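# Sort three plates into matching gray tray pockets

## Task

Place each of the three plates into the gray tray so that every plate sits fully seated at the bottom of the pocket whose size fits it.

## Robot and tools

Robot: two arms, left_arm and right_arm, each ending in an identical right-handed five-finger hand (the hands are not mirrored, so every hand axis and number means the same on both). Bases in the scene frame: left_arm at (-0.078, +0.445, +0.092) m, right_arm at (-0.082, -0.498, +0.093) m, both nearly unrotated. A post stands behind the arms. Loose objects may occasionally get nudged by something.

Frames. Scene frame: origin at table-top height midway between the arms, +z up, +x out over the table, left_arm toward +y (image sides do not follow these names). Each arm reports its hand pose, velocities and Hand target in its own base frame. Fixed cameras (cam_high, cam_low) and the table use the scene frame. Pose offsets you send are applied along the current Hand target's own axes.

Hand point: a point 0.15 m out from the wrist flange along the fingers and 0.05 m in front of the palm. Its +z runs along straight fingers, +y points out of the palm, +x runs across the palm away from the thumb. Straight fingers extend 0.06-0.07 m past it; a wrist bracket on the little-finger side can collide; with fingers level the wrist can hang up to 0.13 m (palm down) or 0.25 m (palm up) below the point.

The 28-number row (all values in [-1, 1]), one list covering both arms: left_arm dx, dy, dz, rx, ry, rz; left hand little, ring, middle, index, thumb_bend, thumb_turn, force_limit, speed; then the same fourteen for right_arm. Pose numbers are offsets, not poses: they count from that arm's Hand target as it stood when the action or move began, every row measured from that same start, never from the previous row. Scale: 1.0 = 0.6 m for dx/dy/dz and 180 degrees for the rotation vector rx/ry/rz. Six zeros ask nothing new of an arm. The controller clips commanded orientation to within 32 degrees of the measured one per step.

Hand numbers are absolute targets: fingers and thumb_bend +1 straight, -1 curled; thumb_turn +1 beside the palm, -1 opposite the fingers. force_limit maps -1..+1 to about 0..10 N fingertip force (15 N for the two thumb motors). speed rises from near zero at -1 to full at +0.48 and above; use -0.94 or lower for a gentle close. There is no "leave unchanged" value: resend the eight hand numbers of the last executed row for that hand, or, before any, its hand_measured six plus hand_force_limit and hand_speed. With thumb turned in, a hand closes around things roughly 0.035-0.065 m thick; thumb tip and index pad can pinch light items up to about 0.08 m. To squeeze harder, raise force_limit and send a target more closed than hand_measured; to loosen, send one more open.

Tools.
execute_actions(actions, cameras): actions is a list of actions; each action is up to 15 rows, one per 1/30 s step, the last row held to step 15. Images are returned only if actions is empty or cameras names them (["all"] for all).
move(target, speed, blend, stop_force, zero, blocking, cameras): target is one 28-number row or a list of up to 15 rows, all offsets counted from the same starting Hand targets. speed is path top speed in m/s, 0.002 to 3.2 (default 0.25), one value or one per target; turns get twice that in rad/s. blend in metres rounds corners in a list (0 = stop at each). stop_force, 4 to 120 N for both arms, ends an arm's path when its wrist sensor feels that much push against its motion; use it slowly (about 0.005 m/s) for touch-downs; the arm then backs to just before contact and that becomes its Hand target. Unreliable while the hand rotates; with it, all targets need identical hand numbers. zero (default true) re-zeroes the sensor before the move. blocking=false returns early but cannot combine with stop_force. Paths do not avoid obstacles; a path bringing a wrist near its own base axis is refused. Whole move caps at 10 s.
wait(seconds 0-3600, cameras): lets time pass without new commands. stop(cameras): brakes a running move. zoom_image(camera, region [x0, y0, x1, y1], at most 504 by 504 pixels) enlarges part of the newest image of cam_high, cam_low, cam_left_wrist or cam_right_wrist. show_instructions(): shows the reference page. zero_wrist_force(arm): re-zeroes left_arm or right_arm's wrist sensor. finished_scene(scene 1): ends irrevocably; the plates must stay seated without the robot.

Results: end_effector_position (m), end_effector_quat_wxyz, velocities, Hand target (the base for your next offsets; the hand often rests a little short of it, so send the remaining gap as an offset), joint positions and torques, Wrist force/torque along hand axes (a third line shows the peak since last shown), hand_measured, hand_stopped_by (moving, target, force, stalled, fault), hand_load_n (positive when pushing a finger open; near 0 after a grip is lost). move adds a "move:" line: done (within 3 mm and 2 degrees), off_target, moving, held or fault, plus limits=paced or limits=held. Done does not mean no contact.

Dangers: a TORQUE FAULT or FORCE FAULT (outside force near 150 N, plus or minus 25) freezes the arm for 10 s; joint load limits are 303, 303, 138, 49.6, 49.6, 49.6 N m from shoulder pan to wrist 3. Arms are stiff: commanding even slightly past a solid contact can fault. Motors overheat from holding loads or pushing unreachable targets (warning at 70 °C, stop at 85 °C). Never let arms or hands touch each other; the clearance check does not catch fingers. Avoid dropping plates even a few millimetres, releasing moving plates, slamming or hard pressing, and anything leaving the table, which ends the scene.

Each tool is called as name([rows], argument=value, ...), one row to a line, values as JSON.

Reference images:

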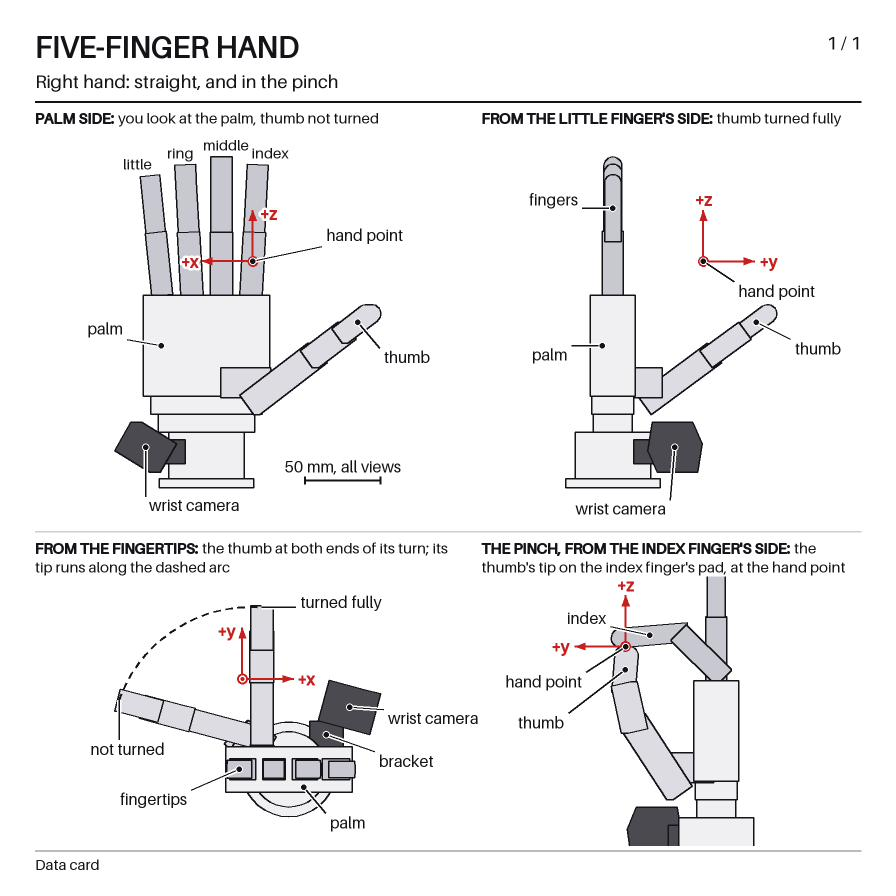

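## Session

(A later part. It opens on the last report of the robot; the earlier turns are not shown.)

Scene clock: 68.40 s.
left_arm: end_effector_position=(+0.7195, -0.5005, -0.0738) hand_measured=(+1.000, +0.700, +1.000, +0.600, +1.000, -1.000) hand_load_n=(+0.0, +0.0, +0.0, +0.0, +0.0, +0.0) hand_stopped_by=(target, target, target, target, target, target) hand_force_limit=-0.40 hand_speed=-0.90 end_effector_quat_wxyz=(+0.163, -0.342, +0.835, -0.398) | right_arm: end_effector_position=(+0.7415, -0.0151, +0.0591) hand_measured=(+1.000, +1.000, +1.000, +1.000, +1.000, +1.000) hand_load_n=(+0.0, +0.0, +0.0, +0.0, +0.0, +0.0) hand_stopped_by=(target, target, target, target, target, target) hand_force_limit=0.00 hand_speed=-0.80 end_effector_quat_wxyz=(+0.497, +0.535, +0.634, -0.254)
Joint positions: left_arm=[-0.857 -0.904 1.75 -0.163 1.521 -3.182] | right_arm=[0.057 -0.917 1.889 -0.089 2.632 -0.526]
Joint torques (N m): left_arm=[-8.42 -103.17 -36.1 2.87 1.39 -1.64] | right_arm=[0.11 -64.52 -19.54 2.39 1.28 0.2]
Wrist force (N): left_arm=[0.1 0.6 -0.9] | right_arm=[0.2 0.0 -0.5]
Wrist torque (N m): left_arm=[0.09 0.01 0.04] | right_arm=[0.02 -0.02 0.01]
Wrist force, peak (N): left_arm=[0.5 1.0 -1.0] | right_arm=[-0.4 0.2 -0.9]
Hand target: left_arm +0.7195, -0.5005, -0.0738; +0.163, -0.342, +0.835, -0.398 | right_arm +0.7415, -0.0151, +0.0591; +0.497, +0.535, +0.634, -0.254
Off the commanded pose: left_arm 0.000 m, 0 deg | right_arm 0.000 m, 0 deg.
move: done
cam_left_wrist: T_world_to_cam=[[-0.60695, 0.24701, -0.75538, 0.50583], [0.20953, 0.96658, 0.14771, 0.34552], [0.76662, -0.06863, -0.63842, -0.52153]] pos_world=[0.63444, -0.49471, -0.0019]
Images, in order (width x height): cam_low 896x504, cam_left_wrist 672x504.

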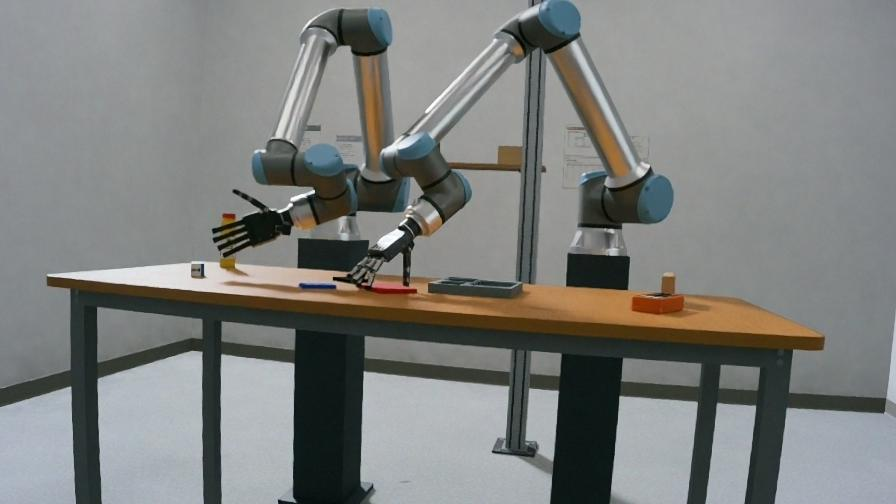

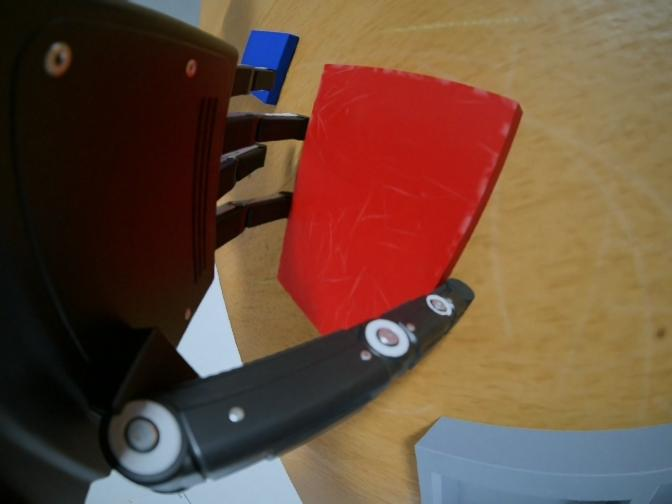

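move(target=[0,0,0,0,0,0,1,0.6,1,0.5,1,-1,-0.4,-0.95,0,0,0,0,0,0,1,1,1,1,1,1,0,-0.8], speed=0.02, cameras=["cam_left_wrist","cam_low"])

zoom_image(camera="cam_left_wrist", region=[220, 80, 360, 260])

zoom_image(camera="cam_low", region=[350, 260, 430, 310])

Scene clock: 73.10 s.
left_arm: end_effector_position=(+0.7195, -0.5005, -0.0738) hand_measured=(+1.000, +0.600, +1.000, +0.500, +1.000, -1.000) hand_load_n=(+0.0, +0.0, +0.0, +2.5, +0.5, +0.0) hand_stopped_by=(target, target, target, target, target, target) hand_force_limit=-0.40 hand_speed=-0.95 end_effector_quat_wxyz=(+0.163, -0.342, +0.835, -0.398) | right_arm: end_effector_position=(+0.7415, -0.0151, +0.0591) hand_measured=(+1.000, +1.000, +1.000, +1.000, +1.000, +1.000) hand_load_n=(+0.0, +0.0, +0.0, +0.0, +0.0, +0.0) hand_stopped_by=(target, target, target, target, target, target) hand_force_limit=0.00 hand_speed=-0.80 end_effector_quat_wxyz=(+0.497, +0.535, +0.634, -0.254)
Joint positions: left_arm=[-0.857 -0.904 1.75 -0.163 1.521 -3.182] | right_arm=[0.057 -0.917 1.889 -0.089 2.632 -0.526]
Joint torques (N m): left_arm=[-6.49 -97.08 -28.84 2.81 1.43 -1.35] | right_arm=[-1.96 -61.3 -19.91 2.36 1.17 -0.15]
Wrist force (N): left_arm=[0.0 -1.5 -1.2] | right_arm=[-0.1 0.1 0.0]
Wrist torque (N m): left_arm=[0.16 -0.03 0.04] | right_arm=[0.02 0.02 0.00]
Wrist force, peak (N): left_arm=[0.0 -1.8 -1.2] | right_arm=[-0.6 0.1 -0.6]
Hand target: left_arm +0.7195, -0.5005, -0.0738; +0.163, -0.342, +0.835, -0.398 | right_arm +0.7415, -0.0151, +0.0591; +0.497, +0.535, +0.634, -0.254
Off the commanded pose: left_arm 0.000 m, 0 deg | right_arm 0.000 m, 0 deg.
move: done
cam_left_wrist: T_world_to_cam=[[-0.60689, 0.247, -0.75543, 0.50587], [0.20959, 0.96657, 0.14766, 0.34547], [0.76665, -0.06872, -0.63837, -0.52154]] pos_world=[0.63444, -0.49471, -0.0018]
Images, in order (width x height): cam_low 896x504, cam_left_wrist 672x504.

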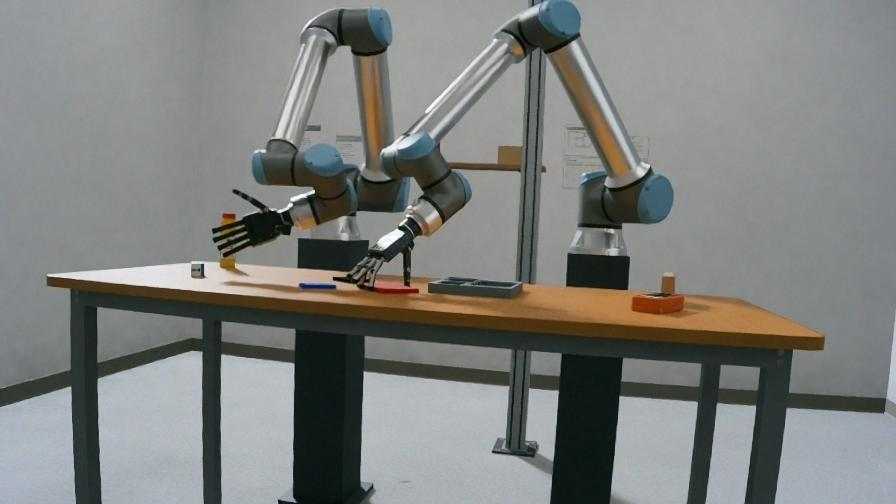

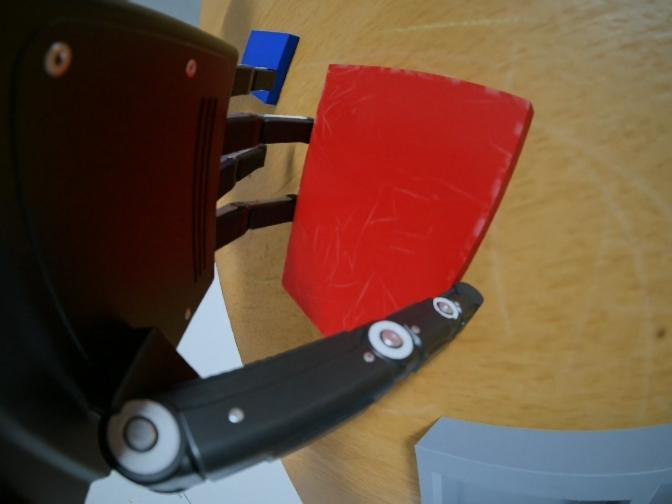

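Scaled by 2.800 from the camera's image (finer frame: 960x720).

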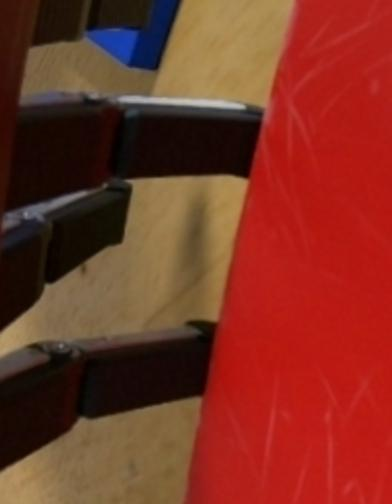

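Scaled by 6.300 from the camera's image (finer frame: 1280x720).

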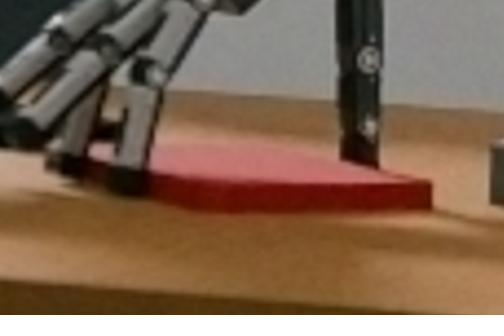

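move(target=[0,0,0,0,0,0,1,0.45,1,0.45,1,-1,-0.4,-0.95,0,0,0,0,0,0,1,1,1,1,1,1,0,-0.8], speed=0.02, cameras=["cam_left_wrist","cam_low"])

zoom_image(camera="cam_left_wrist", region=[220, 60, 600, 400])

zoom_image(camera="cam_low", region=[350, 260, 430, 310])

Scene clock: 75.23 s.
left_arm: end_effector_position=(+0.7195, -0.5005, -0.0738) hand_measured=(+1.000, +0.506, +1.000, +0.498, +1.000, -1.000) hand_load_n=(+0.0, +3.5, +0.0, +2.5, +0.5, +0.0) hand_stopped_by=(target, force, target, force, target, target) hand_force_limit=-0.40 hand_speed=-0.95 end_effector_quat_wxyz=(+0.163, -0.342, +0.835, -0.398) | right_arm: end_effector_position=(+0.7415, -0.0151, +0.0591) hand_measured=(+1.000, +1.000, +1.000, +1.000, +1.000, +1.000) hand_load_n=(+0.0, +0.0, +0.0, +0.0, +0.0, +0.0) hand_stopped_by=(target, target, target, target, target, target) hand_force_limit=0.00 hand_speed=-0.80 end_effector_quat_wxyz=(+0.497, +0.535, +0.634, -0.254)
Joint positions: left_arm=[-0.857 -0.904 1.75 -0.163 1.521 -3.182] | right_arm=[0.057 -0.917 1.889 -0.089 2.632 -0.526]
Joint torques (N m): left_arm=[-5.16 -85.36 -18.49 2.88 1.43 -1.52] | right_arm=[0.44 -62.65 -19.87 2.27 1.46 0.06]
Wrist force (N): left_arm=[0.8 -2.6 -1.7] | right_arm=[0.0 0.0 -0.3]
Wrist torque (N m): left_arm=[0.20 -0.05 -0.03] | right_arm=[0.01 0.02 0.00]
Wrist force, peak (N): left_arm=[1.0 -2.9 -1.9] | right_arm=[-0.4 0.2 -0.7]
Hand target: left_arm +0.7195, -0.5005, -0.0738; +0.163, -0.342, +0.835, -0.398 | right_arm +0.7415, -0.0151, +0.0591; +0.497, +0.535, +0.634, -0.254
Off the commanded pose: left_arm 0.000 m, 0 deg | right_arm 0.000 m, 0 deg.
move: done
cam_left_wrist: T_world_to_cam=[[-0.60695, 0.24701, -0.75538, 0.50591], [0.20953, 0.96658, 0.14771, 0.34551], [0.76662, -0.06863, -0.63842, -0.52147]] pos_world=[0.63444, -0.49471, -0.0018]
Images, in order (width x height): cam_low 896x504, cam_left_wrist 672x504.

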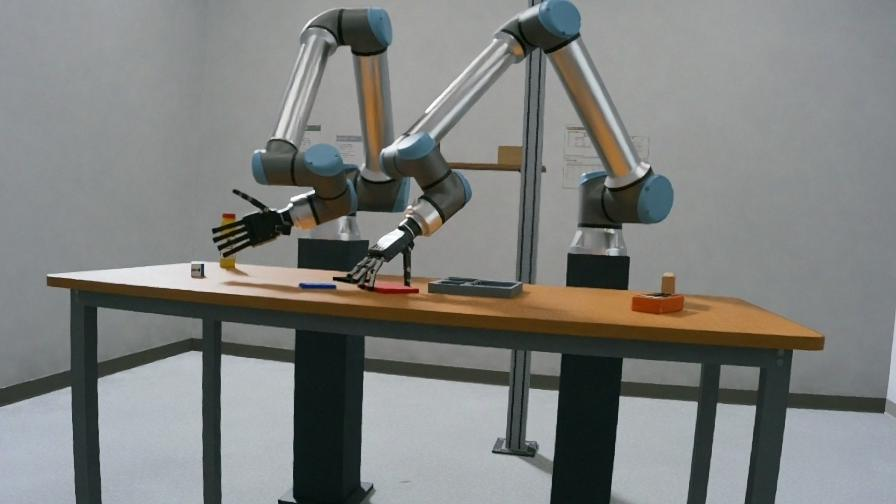

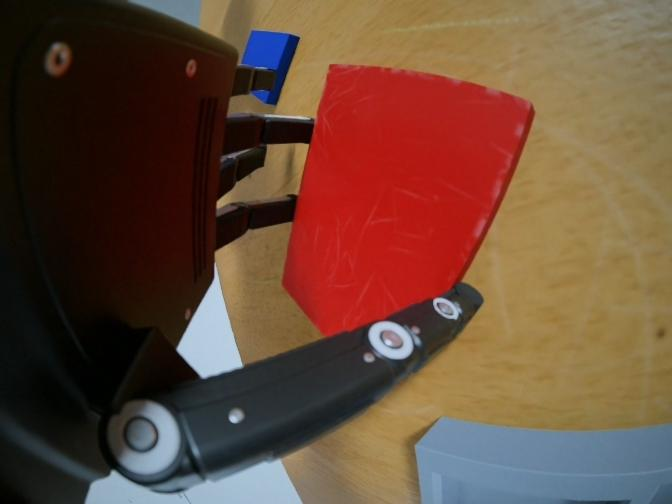

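Scaled by 1.326 from the camera's image (finer frame: 960x720).

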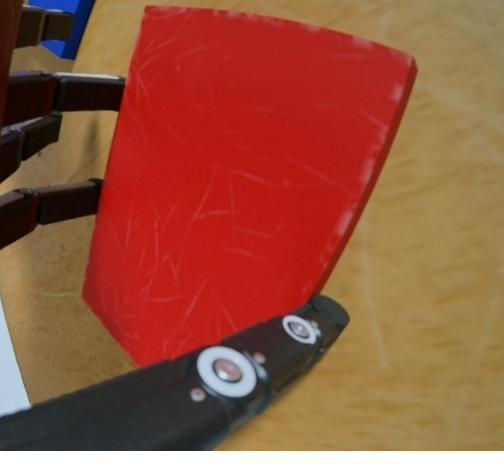

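Scaled by 6.300 from the camera's image (finer frame: 1280x720).

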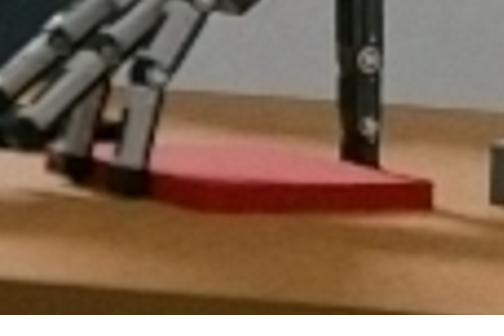

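move(target=[0,0,0,0,0,0,1,0.42,1,0.42,1,-1,-0.1,-0.95,0,0,0,0,0,0,1,1,1,1,1,1,0,-0.8], speed=0.02)

move(target=[0,-0.0259,-0.021,0,0,0,1,0.42,1,0.42,1,-1,-0.1,-0.95,0,0,0,0,0,0,1,1,1,1,1,1,0,-0.8], speed=0.03, cameras=["cam_left_wrist","cam_low"])

zoom_image(camera="cam_low", region=[350, 240, 450, 310])

Scene clock: 76.70 s.
left_arm: end_effector_position=(+0.7195, -0.5005, -0.0738) hand_measured=(+1.000, +0.498, +1.000, +0.488, +1.000, -1.000) hand_load_n=(+0.0, +5.0, +0.0, +4.5, +0.5, +0.0) hand_stopped_by=(target, force, target, force, target, target) hand_force_limit=-0.10 hand_speed=-0.95 end_effector_quat_wxyz=(+0.163, -0.342, +0.835, -0.398) | right_arm: end_effector_position=(+0.7415, -0.0151, +0.0591) hand_measured=(+1.000, +1.000, +1.000, +1.000, +1.000, +1.000) hand_load_n=(+0.0, +0.0, +0.0, +0.0, +0.0, +0.0) hand_stopped_by=(target, target, target, target, target, target) hand_force_limit=0.00 hand_speed=-0.80 end_effector_quat_wxyz=(+0.497, +0.535, +0.634, -0.254)
Joint positions: left_arm=[-0.857 -0.904 1.75 -0.163 1.521 -3.182] | right_arm=[0.057 -0.917 1.889 -0.089 2.632 -0.526]
Joint torques (N m): left_arm=[-4.34 -73.78 -18.76 2.44 1.24 -1.35] | right_arm=[-0.94 -62.36 -20.07 2.1 1.23 0.22]
Wrist force (N): left_arm=[1.1 -4.1 -1.7] | right_arm=[0.2 -0.2 -0.4]
Wrist torque (N m): left_arm=[0.29 -0.05 -0.05] | right_arm=[-0.02 -0.02 0.01]
Wrist force, peak (N): left_arm=[1.5 -4.5 -2.3] | right_arm=[-0.2 0.1 -0.8]
Hand target: left_arm +0.7195, -0.5005, -0.0738; +0.163, -0.342, +0.835, -0.398 | right_arm +0.7415, -0.0151, +0.0591; +0.497, +0.535, +0.634, -0.254
Off the commanded pose: left_arm 0.000 m, 0 deg | right_arm 0.000 m, 0 deg.
move: done

Scene clock: 77.70 s.
left_arm: end_effector_position=(+0.7195, -0.5005, -0.0539) hand_measured=(+1.000, +0.498, +1.000, +0.488, +1.000, -1.000) hand_load_n=(+0.0, +3.0, +0.0, +4.0, +0.5, +0.5) hand_stopped_by=(target, force, target, force, target, target) hand_force_limit=-0.10 hand_speed=-0.95 end_effector_quat_wxyz=(+0.163, -0.342, +0.835, -0.398) | right_arm: end_effector_position=(+0.7415, -0.0151, +0.0591) hand_measured=(+1.000, +1.000, +1.000, +1.000, +1.000, +1.000) hand_load_n=(+0.0, +0.0, +0.0, +0.0, +0.0, +0.0) hand_stopped_by=(target, target, target, target, target, target) hand_force_limit=0.00 hand_speed=-0.80 end_effector_quat_wxyz=(+0.497, +0.535, +0.634, -0.254)
Joint positions: left_arm=[-0.857 -0.928 1.746 -0.135 1.521 -3.182] | right_arm=[0.057 -0.917 1.889 -0.089 2.632 -0.526]
Joint torques (N m): left_arm=[-6.56 -104.18 -37.94 2.97 1.14 -1.06] | right_arm=[-0.54 -62.01 -19.18 2.53 1.29 0.14]
Wrist force (N): left_arm=[-0.1 1.2 0.7] | right_arm=[0.0 0.0 -0.4]
Wrist torque (N m): left_arm=[-0.02 0.02 0.01] | right_arm=[0.02 0.01 0.00]
Wrist force, peak (N): left_arm=[1.4 -4.8 -2.1] | right_arm=[-0.3 -0.1 -0.7]
Hand target: left_arm +0.7195, -0.5005, -0.0538; +0.163, -0.342, +0.835, -0.398 | right_arm +0.7415, -0.0151, +0.0591; +0.497, +0.535, +0.634, -0.254
Off the commanded pose: left_arm 0.000 m, 0 deg | right_arm 0.000 m, 0 deg.
move: done
cam_left_wrist: T_world_to_cam=[[-0.60695, 0.24701, -0.75538, 0.52094], [0.20953, 0.96658, 0.14771, 0.34257], [0.76662, -0.06863, -0.63842, -0.50877]] pos_world=[0.63444, -0.49471, 0.0181]
Images, in order (width x height): cam_low 896x504, cam_left_wrist 672x504.

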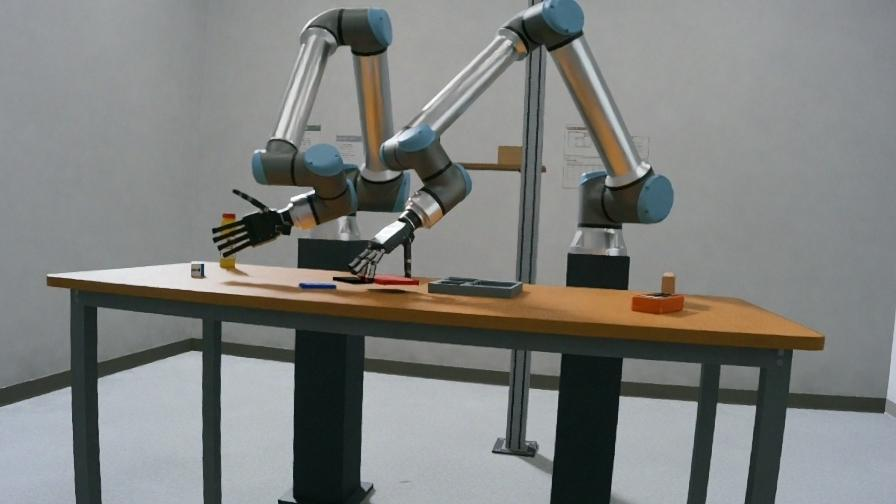

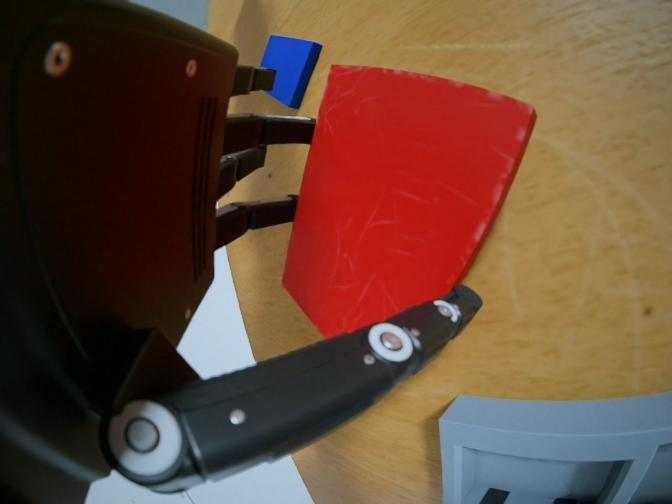

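Scaled by 5.040 from the camera's image (finer frame: 1280x720).

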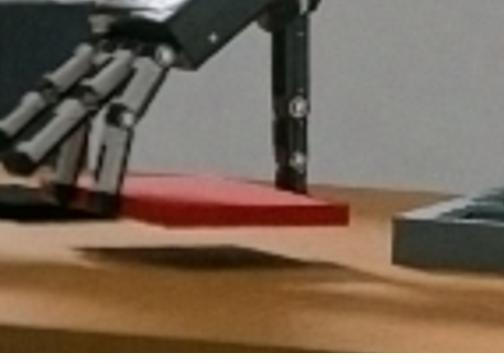

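move([
  [0,-0.0955,-0.0775,0,0,0,1,0.42,1,0.42,1,-1,-0.1,-0.95,0,0,0,0,0,0,1,1,1,1,1,1,0,-0.8],
  [-0.1313,0.1598,-0.392,0,0.2022,0.1642,1,0.42,1,0.42,1,-1,-0.1,-0.95,0,0,0,0,0,0,1,1,1,1,1,1,0,-0.8],
], speed=0.12, blend=[0.03,0], cameras=["cam_left_wrist","cam_low","cam_high"])

zoom_image(camera="cam_left_wrist", region=[220, 0, 672, 504])

zoom_image(camera="cam_low", region=[400, 200, 540, 310])

Scene clock: 86.07 s.
left_arm: end_effector_position=(+0.6050, -0.2721, +0.0201) hand_measured=(+1.000, +0.498, +1.000, +0.488, +1.000, -1.000) hand_load_n=(+0.0, +2.5, -0.5, +4.0, +0.5, +0.5) hand_stopped_by=(target, force, target, force, target, target) hand_force_limit=-0.10 hand_speed=-0.95 end_effector_quat_wxyz=(-0.009, +0.018, +0.903, -0.430) | right_arm: end_effector_position=(+0.7415, -0.0151, +0.0591) hand_measured=(+1.000, +1.000, +1.000, +1.000, +1.000, +1.000) hand_load_n=(+0.0, +0.0, +0.0, +0.0, +0.0, +0.0) hand_stopped_by=(target, target, target, target, target, target) hand_force_limit=0.00 hand_speed=-0.80 end_effector_quat_wxyz=(+0.497, +0.535, +0.634, -0.254)
Joint positions: left_arm=[-0.473 -1.073 1.922 0.245 2.352 -2.203] | right_arm=[0.057 -0.917 1.889 -0.089 2.632 -0.526]
Joint torques (N m): left_arm=[10.87 -49.75 -34.5 4.92 3.57 2.92] | right_arm=[-0.21 -62.64 -20.13 2.44 1.2 0.11]
Wrist force (N): left_arm=[0.1 1.2 0.2] | right_arm=[-0.1 -0.1 -0.5]
Wrist torque (N m): left_arm=[0.03 -0.02 0.03] | right_arm=[0.02 0.02 0.00]
Wrist force, peak (N): left_arm=[0.1 2.6 0.9] | right_arm=[-0.3 0.2 -0.9]
Hand target: left_arm +0.6050, -0.2721, +0.0201; -0.009, +0.018, +0.903, -0.430 | right_arm +0.7415, -0.0151, +0.0591; +0.497, +0.535, +0.634, -0.254
Off the commanded pose: left_arm 0.000 m, 0 deg | right_arm 0.000 m, 0 deg.
move: done
cam_left_wrist: T_world_to_cam=[[-0.23466, 0.61204, -0.75521, 0.32504], [0.84883, 0.50763, 0.14764, -0.37677], [0.47373, -0.6064, -0.63864, -0.32726]] pos_world=[0.55113, -0.20612, 0.0921]
Images, in order (width x height): cam_high 896x504, cam_low 896x504, cam_left_wrist 672x504.

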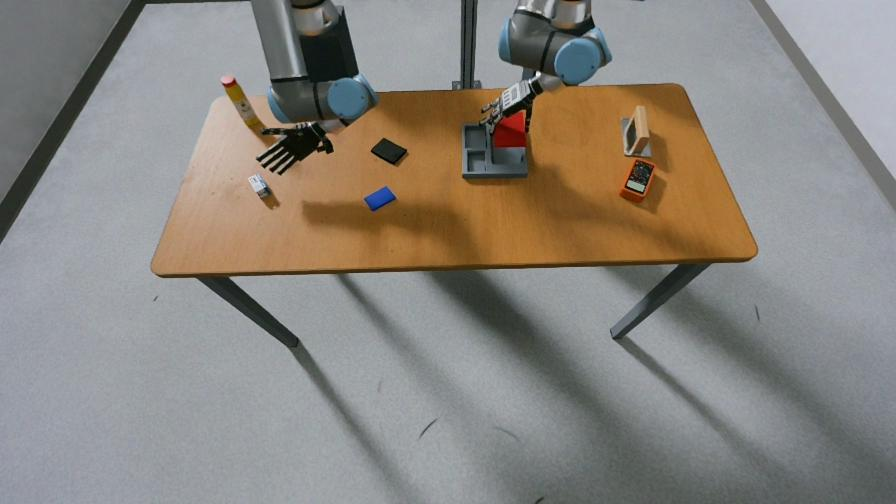

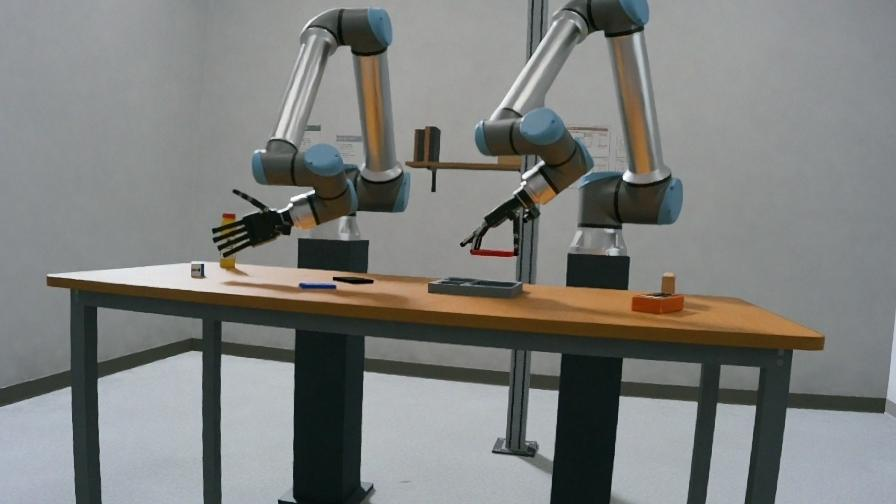

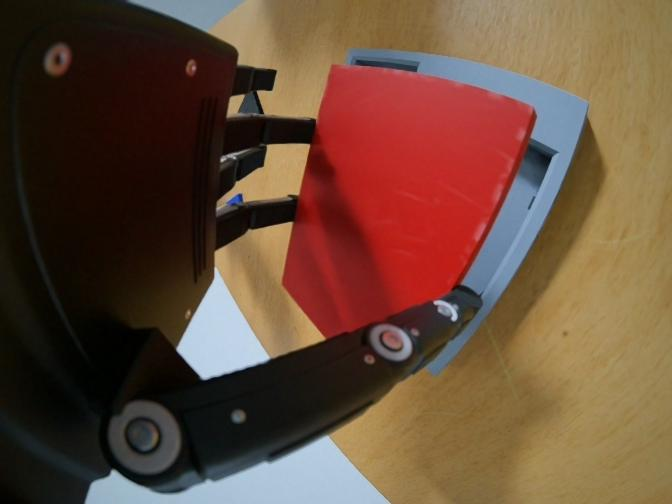

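Scaled by 1.000.

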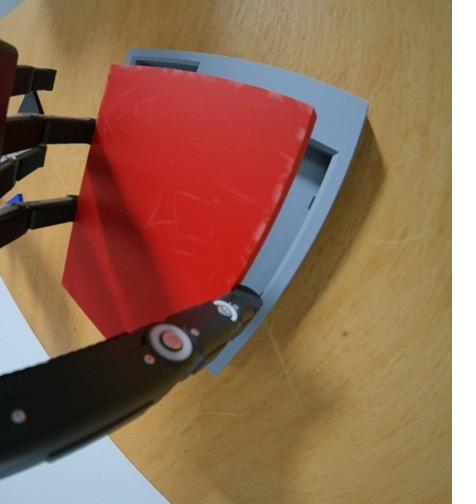

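Scaled by 3.600 from the camera's image (finer frame: 1280x720).

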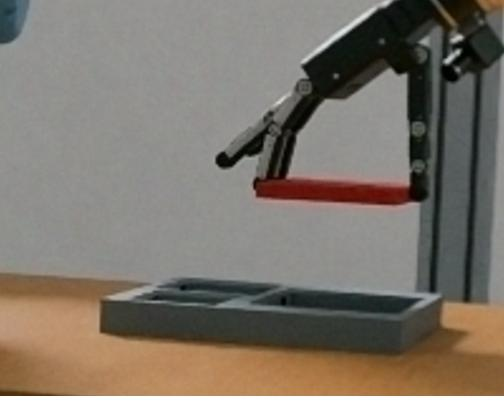

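zoom_image(camera="cam_left_wrist", region=[310, 40, 430, 160])

zoom_image(camera="cam_left_wrist", region=[480, 70, 600, 190])

zoom_image(camera="cam_left_wrist", region=[260, 240, 380, 360])

zoom_image(camera="cam_left_wrist", region=[400, 260, 520, 380])

Scaled by 4.200 from the camera's image (finer frame: 960x720).

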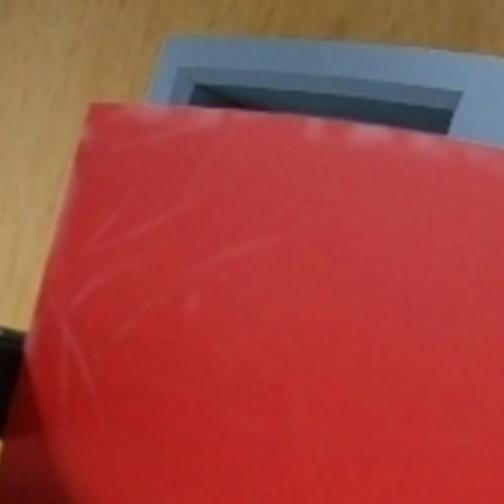

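Scaled by 4.200 from the camera's image (finer frame: 960x720).

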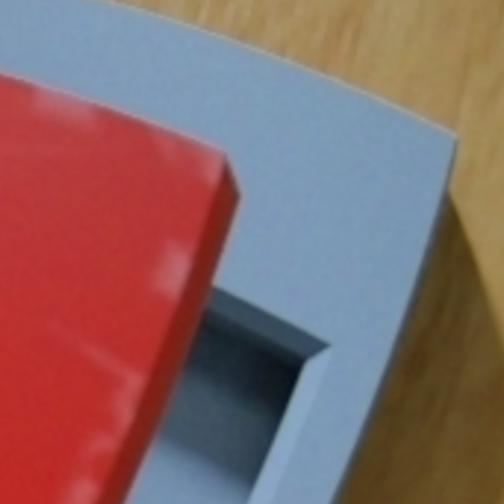

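Scaled by 4.200 from the camera's image (finer frame: 960x720).

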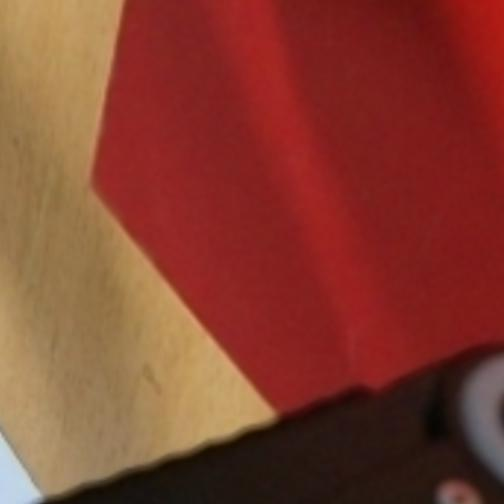

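Scaled by 4.200 from the camera's image (finer frame: 960x720).

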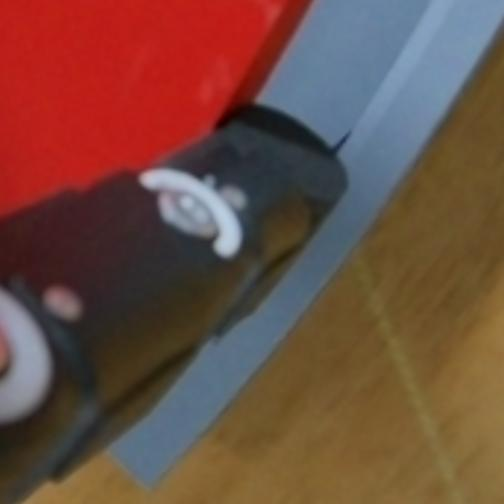

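move(target=[0.0077,0.094,0.0716,0,0,0,1,0.42,1,0.42,1,-1,-0.1,-0.95,0,0,0,0,0,0,1,1,1,1,1,1,0,-0.8], speed=0.06, cameras=["cam_left_wrist","cam_low"])

zoom_image(camera="cam_left_wrist", region=[440, 60, 580, 200])

zoom_image(camera="cam_left_wrist", region=[400, 200, 540, 340])

zoom_image(camera="cam_left_wrist", region=[220, 180, 360, 360])

zoom_image(camera="cam_low", region=[420, 240, 540, 310])

Scene clock: 102.60 s.
left_arm: end_effector_position=(+0.6005, -0.2697, -0.0507) hand_measured=(+1.000, +0.498, +1.000, +0.488, +1.000, -1.000) hand_load_n=(+0.0, +3.0, +0.0, +4.0, +1.0, +0.5) hand_stopped_by=(target, force, target, force, target, target) hand_force_limit=-0.10 hand_speed=-0.95 end_effector_quat_wxyz=(-0.009, +0.018, +0.903, -0.430) | right_arm: end_effector_position=(+0.7415, -0.0151, +0.0591) hand_measured=(+1.000, +1.000, +1.000, +1.000, +1.000, +1.000) hand_load_n=(+0.0, +0.0, +0.0, +0.0, -0.5, +0.0) hand_stopped_by=(target, target, target, target, target, target) hand_force_limit=0.00 hand_speed=-0.80 end_effector_quat_wxyz=(+0.497, +0.535, +0.634, -0.254)
Joint positions: left_arm=[-0.473 -0.981 1.949 0.127 2.353 -2.202] | right_arm=[0.057 -0.917 1.889 -0.089 2.632 -0.526]
Joint torques (N m): left_arm=[10.45 -53.03 -13.53 1.47 3.69 -0.71] | right_arm=[-1.8 -63.25 -20.26 2.28 1.47 -0.07]
Wrist force (N): left_arm=[-0.1 1.1 -0.3] | right_arm=[-0.1 -0.1 -0.3]
Wrist torque (N m): left_arm=[0.09 0.03 -0.01] | right_arm=[0.00 0.02 -0.01]
Wrist force, peak (N): left_arm=[0.1 1.8 0.4] | right_arm=[0.4 0.1 -0.8]
Hand target: left_arm +0.6005, -0.2697, -0.0508; -0.009, +0.018, +0.903, -0.430 | right_arm +0.7415, -0.0151, +0.0591; +0.497, +0.535, +0.634, -0.254
Off the commanded pose: left_arm 0.000 m, 0 deg | right_arm 0.000 m, 0 deg.
move: done
cam_left_wrist: T_world_to_cam=[[-0.2345, 0.61209, -0.75522, 0.26897], [0.84889, 0.5075, 0.14773, -0.36378], [0.4737, -0.60646, -0.6386, -0.36889]] pos_world=[0.54663, -0.20372, 0.0213]
Images, in order (width x height): cam_low 896x504, cam_left_wrist 672x504.

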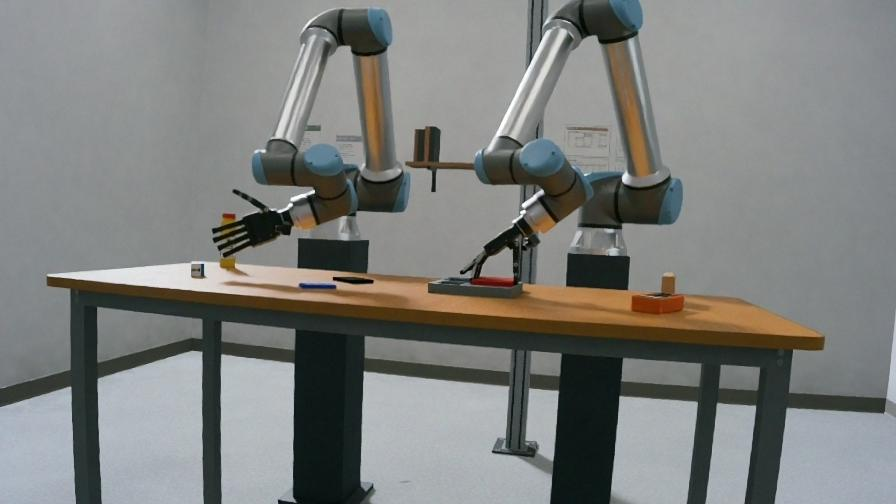

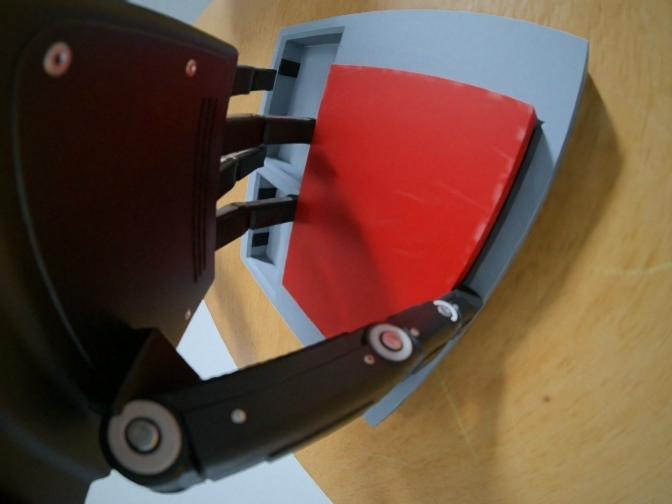

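Scaled by 3.600 from the camera's image (finer frame: 960x720).

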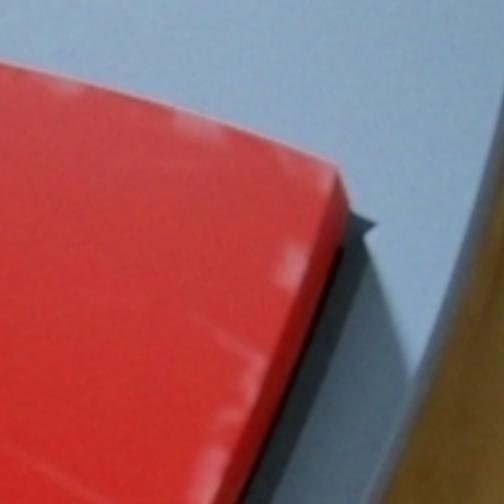

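Scaled by 3.600 from the camera's image (finer frame: 960x720).

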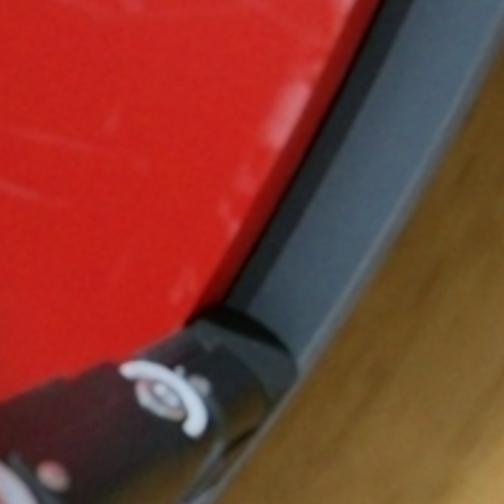

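Scaled by 2.800 from the camera's image (finer frame: 960x720).

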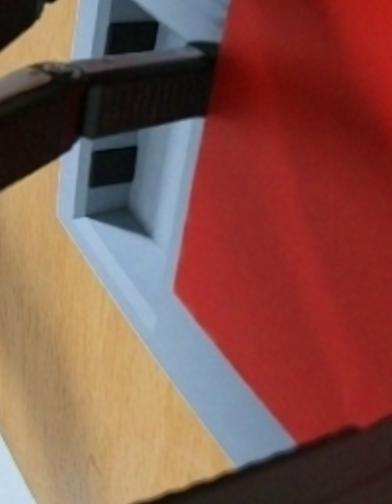

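Scaled by 4.200 from the camera's image (finer frame: 1280x720).

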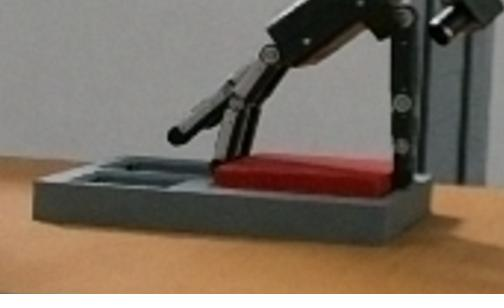

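zoom_image(camera="cam_left_wrist", region=[510, 90, 570, 150])

zoom_image(camera="cam_left_wrist", region=[470, 190, 530, 250])

Scaled by 8.400 from the camera's image (finer frame: 960x720).

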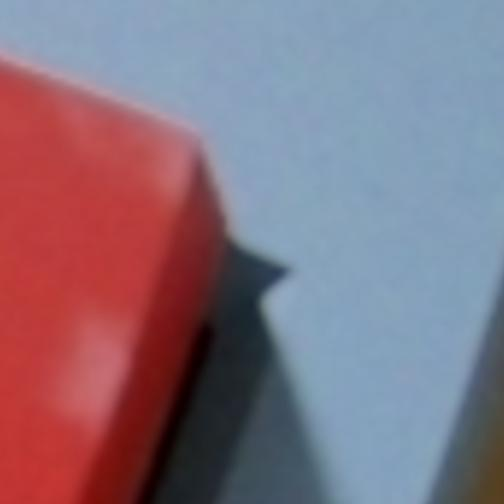

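Scaled by 8.400 from the camera's image (finer frame: 960x720).

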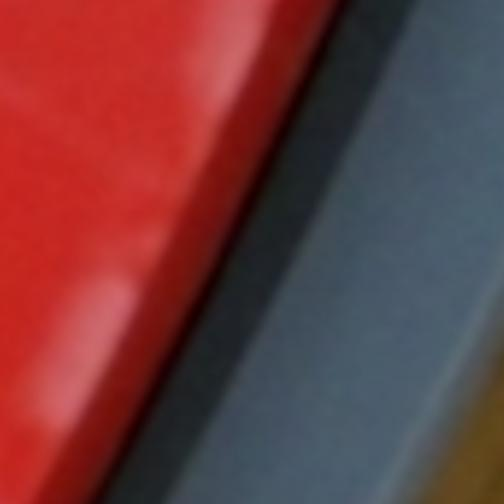

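move(target=[-0.0022,0.0,0.0,0,0,0,1,0.42,1,0.42,1,-1,-0.1,-0.95,0,0,0,0,0,0,1,1,1,1,1,1,0,-0.8], speed=0.02)

move(target=[0,0.0103,0.0084,0,0,0,1,0.42,1,0.42,1,-1,-0.1,-0.95,0,0,0,0,0,0,1,1,1,1,1,1,0,-0.8], speed=0.004, stop_force=4, cameras=["cam_left_wrist","cam_low"])

zoom_image(camera="cam_left_wrist", region=[440, 60, 580, 200])

zoom_image(camera="cam_left_wrist", region=[220, 180, 360, 360])

zoom_image(camera="cam_low", region=[420, 240, 540, 310])

Scene clock: 112.47 s.
left_arm: end_effector_position=(+0.6018, -0.2698, -0.0508) hand_measured=(+1.000, +0.498, +1.000, +0.488, +1.000, -1.000) hand_load_n=(+0.0, +3.0, -0.5, +4.0, +0.5, +0.5) hand_stopped_by=(target, force, target, force, target, target) hand_force_limit=-0.10 hand_speed=-0.95 end_effector_quat_wxyz=(-0.009, +0.018, +0.903, -0.430) | right_arm: end_effector_position=(+0.7415, -0.0151, +0.0591) hand_measured=(+1.000, +1.000, +1.000, +1.000, +1.000, +1.000) hand_load_n=(+0.0, +0.0, +0.0, +0.0, +0.0, +0.0) hand_stopped_by=(target, target, target, target, target, target) hand_force_limit=0.00 hand_speed=-0.80 end_effector_quat_wxyz=(+0.497, +0.535, +0.634, -0.254)
Joint positions: left_arm=[-0.472 -0.98 1.946 0.129 2.353 -2.201] | right_arm=[0.057 -0.917 1.889 -0.089 2.632 -0.526]
Joint torques (N m): left_arm=[11.27 -52.18 -30.79 4.97 3.94 2.94] | right_arm=[-0.61 -61.59 -20.41 2.23 1.06 0]
Wrist force (N): left_arm=[0.5 0.8 0.1] | right_arm=[-0.1 -0.3 -0.3]
Wrist torque (N m): left_arm=[-0.05 -0.07 0.04] | right_arm=[-0.04 0.02 -0.02]
Wrist force, peak (N): left_arm=[-0.4 1.4 -0.5] | right_arm=[-0.3 -0.1 -0.7]
Hand target: left_arm +0.6018, -0.2697, -0.0508; -0.009, +0.018, +0.903, -0.430 | right_arm +0.7415, -0.0151, +0.0591; +0.497, +0.535, +0.634, -0.254
Off the commanded pose: left_arm 0.000 m, 0 deg | right_arm 0.000 m, 0 deg.
move: done

Scene clock: 114.00 s.
left_arm: end_effector_position=(+0.6019, -0.2698, -0.0516) hand_measured=(+1.000, +0.498, +1.000, +0.488, +1.000, -1.000) hand_load_n=(+0.0, +3.0, -0.5, +4.0, +1.0, +0.5) hand_stopped_by=(target, force, target, force, target, target) hand_force_limit=-0.10 hand_speed=-0.95 end_effector_quat_wxyz=(-0.009, +0.018, +0.903, -0.430) | right_arm: end_effector_position=(+0.7415, -0.0151, +0.0591) hand_measured=(+1.000, +1.000, +1.000, +1.000, +1.000, +1.000) hand_load_n=(+0.0, +0.0, +0.0, +0.0, +0.0, +0.0) hand_stopped_by=(target, target, target, target, target, target) hand_force_limit=0.00 hand_speed=-0.80 end_effector_quat_wxyz=(+0.497, +0.535, +0.634, -0.254)
Joint positions: left_arm=[-0.472 -0.978 1.946 0.128 2.353 -2.201] | right_arm=[0.057 -0.917 1.889 -0.089 2.632 -0.526]
Joint torques (N m): left_arm=[6.04 -89.87 -22.4 4.7 -1.58 2.64] | right_arm=[-1.22 -62.08 -20.35 2.34 1.34 0.12]
Wrist force (N): left_arm=[0.7 -2.1 -3.8] | right_arm=[-0.3 0.0 -0.5]
Wrist torque (N m): left_arm=[-0.07 0.03 0.00] | right_arm=[0.02 0.05 -0.01]
Wrist force, peak (N): left_arm=[1.1 -5.1 -7.0] | right_arm=[-0.4 0.4 -0.5]
Hand target: left_arm +0.6019, -0.2698, -0.0516; -0.009, +0.018, +0.903, -0.430 (not the last commanded pose) | right_arm +0.7415, -0.0151, +0.0591; +0.497, +0.535, +0.634, -0.254
Off the commanded pose: left_arm 0.007 m, 0 deg | right_arm 0.000 m, 0 deg.
move: contact (left_arm)
cam_left_wrist: T_world_to_cam=[[-0.23456, 0.61205, -0.75523, 0.26868], [0.84887, 0.50755, 0.14768, -0.36468], [0.4737, -0.60646, -0.6386, -0.37014]] pos_world=[0.54793, -0.20382, 0.0204]
Images, in order (width x height): cam_low 896x504, cam_left_wrist 672x504.

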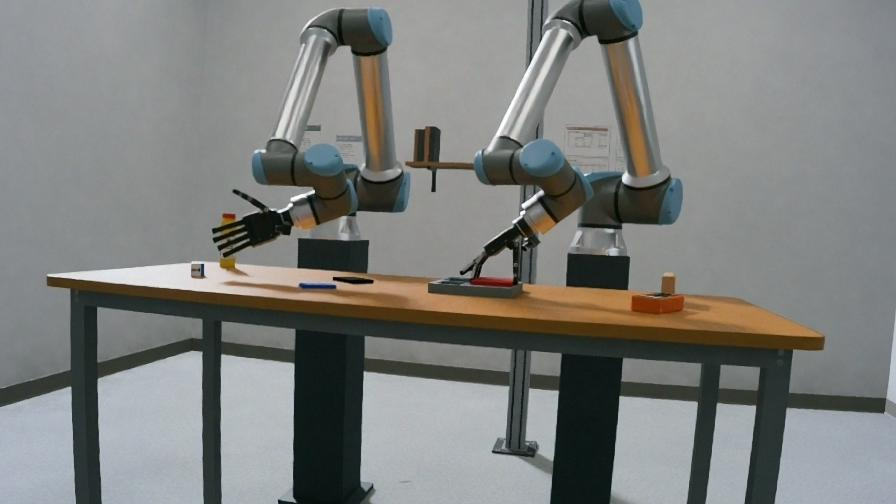

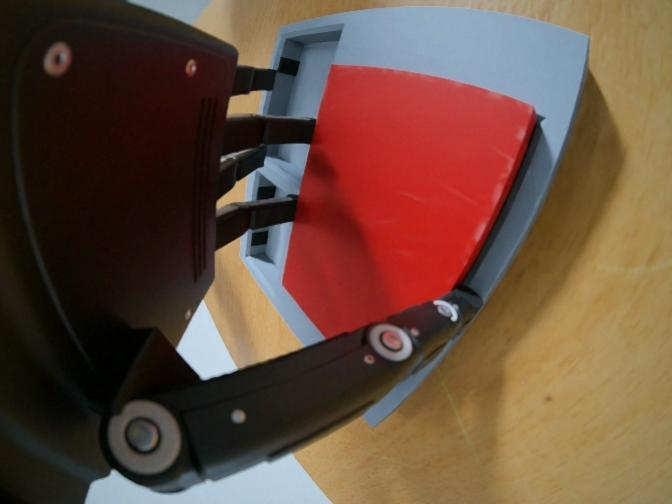

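Scaled by 3.600 from the camera's image (finer frame: 960x720).

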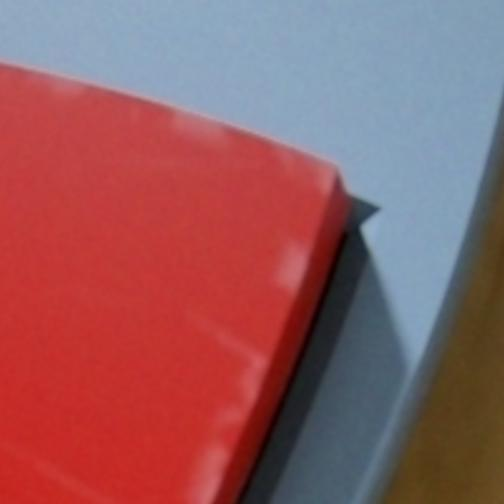

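Scaled by 2.800 from the camera's image (finer frame: 960x720).

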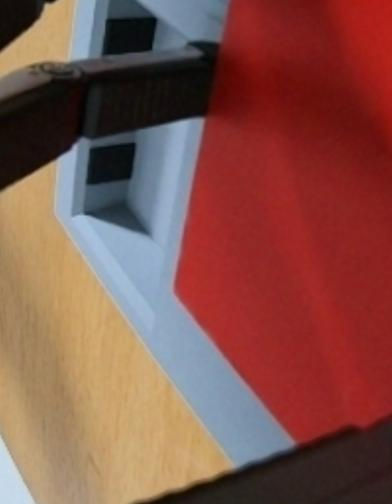

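Scaled by 4.200 from the camera's image (finer frame: 1280x720).

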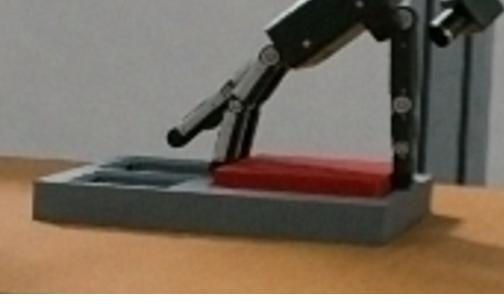

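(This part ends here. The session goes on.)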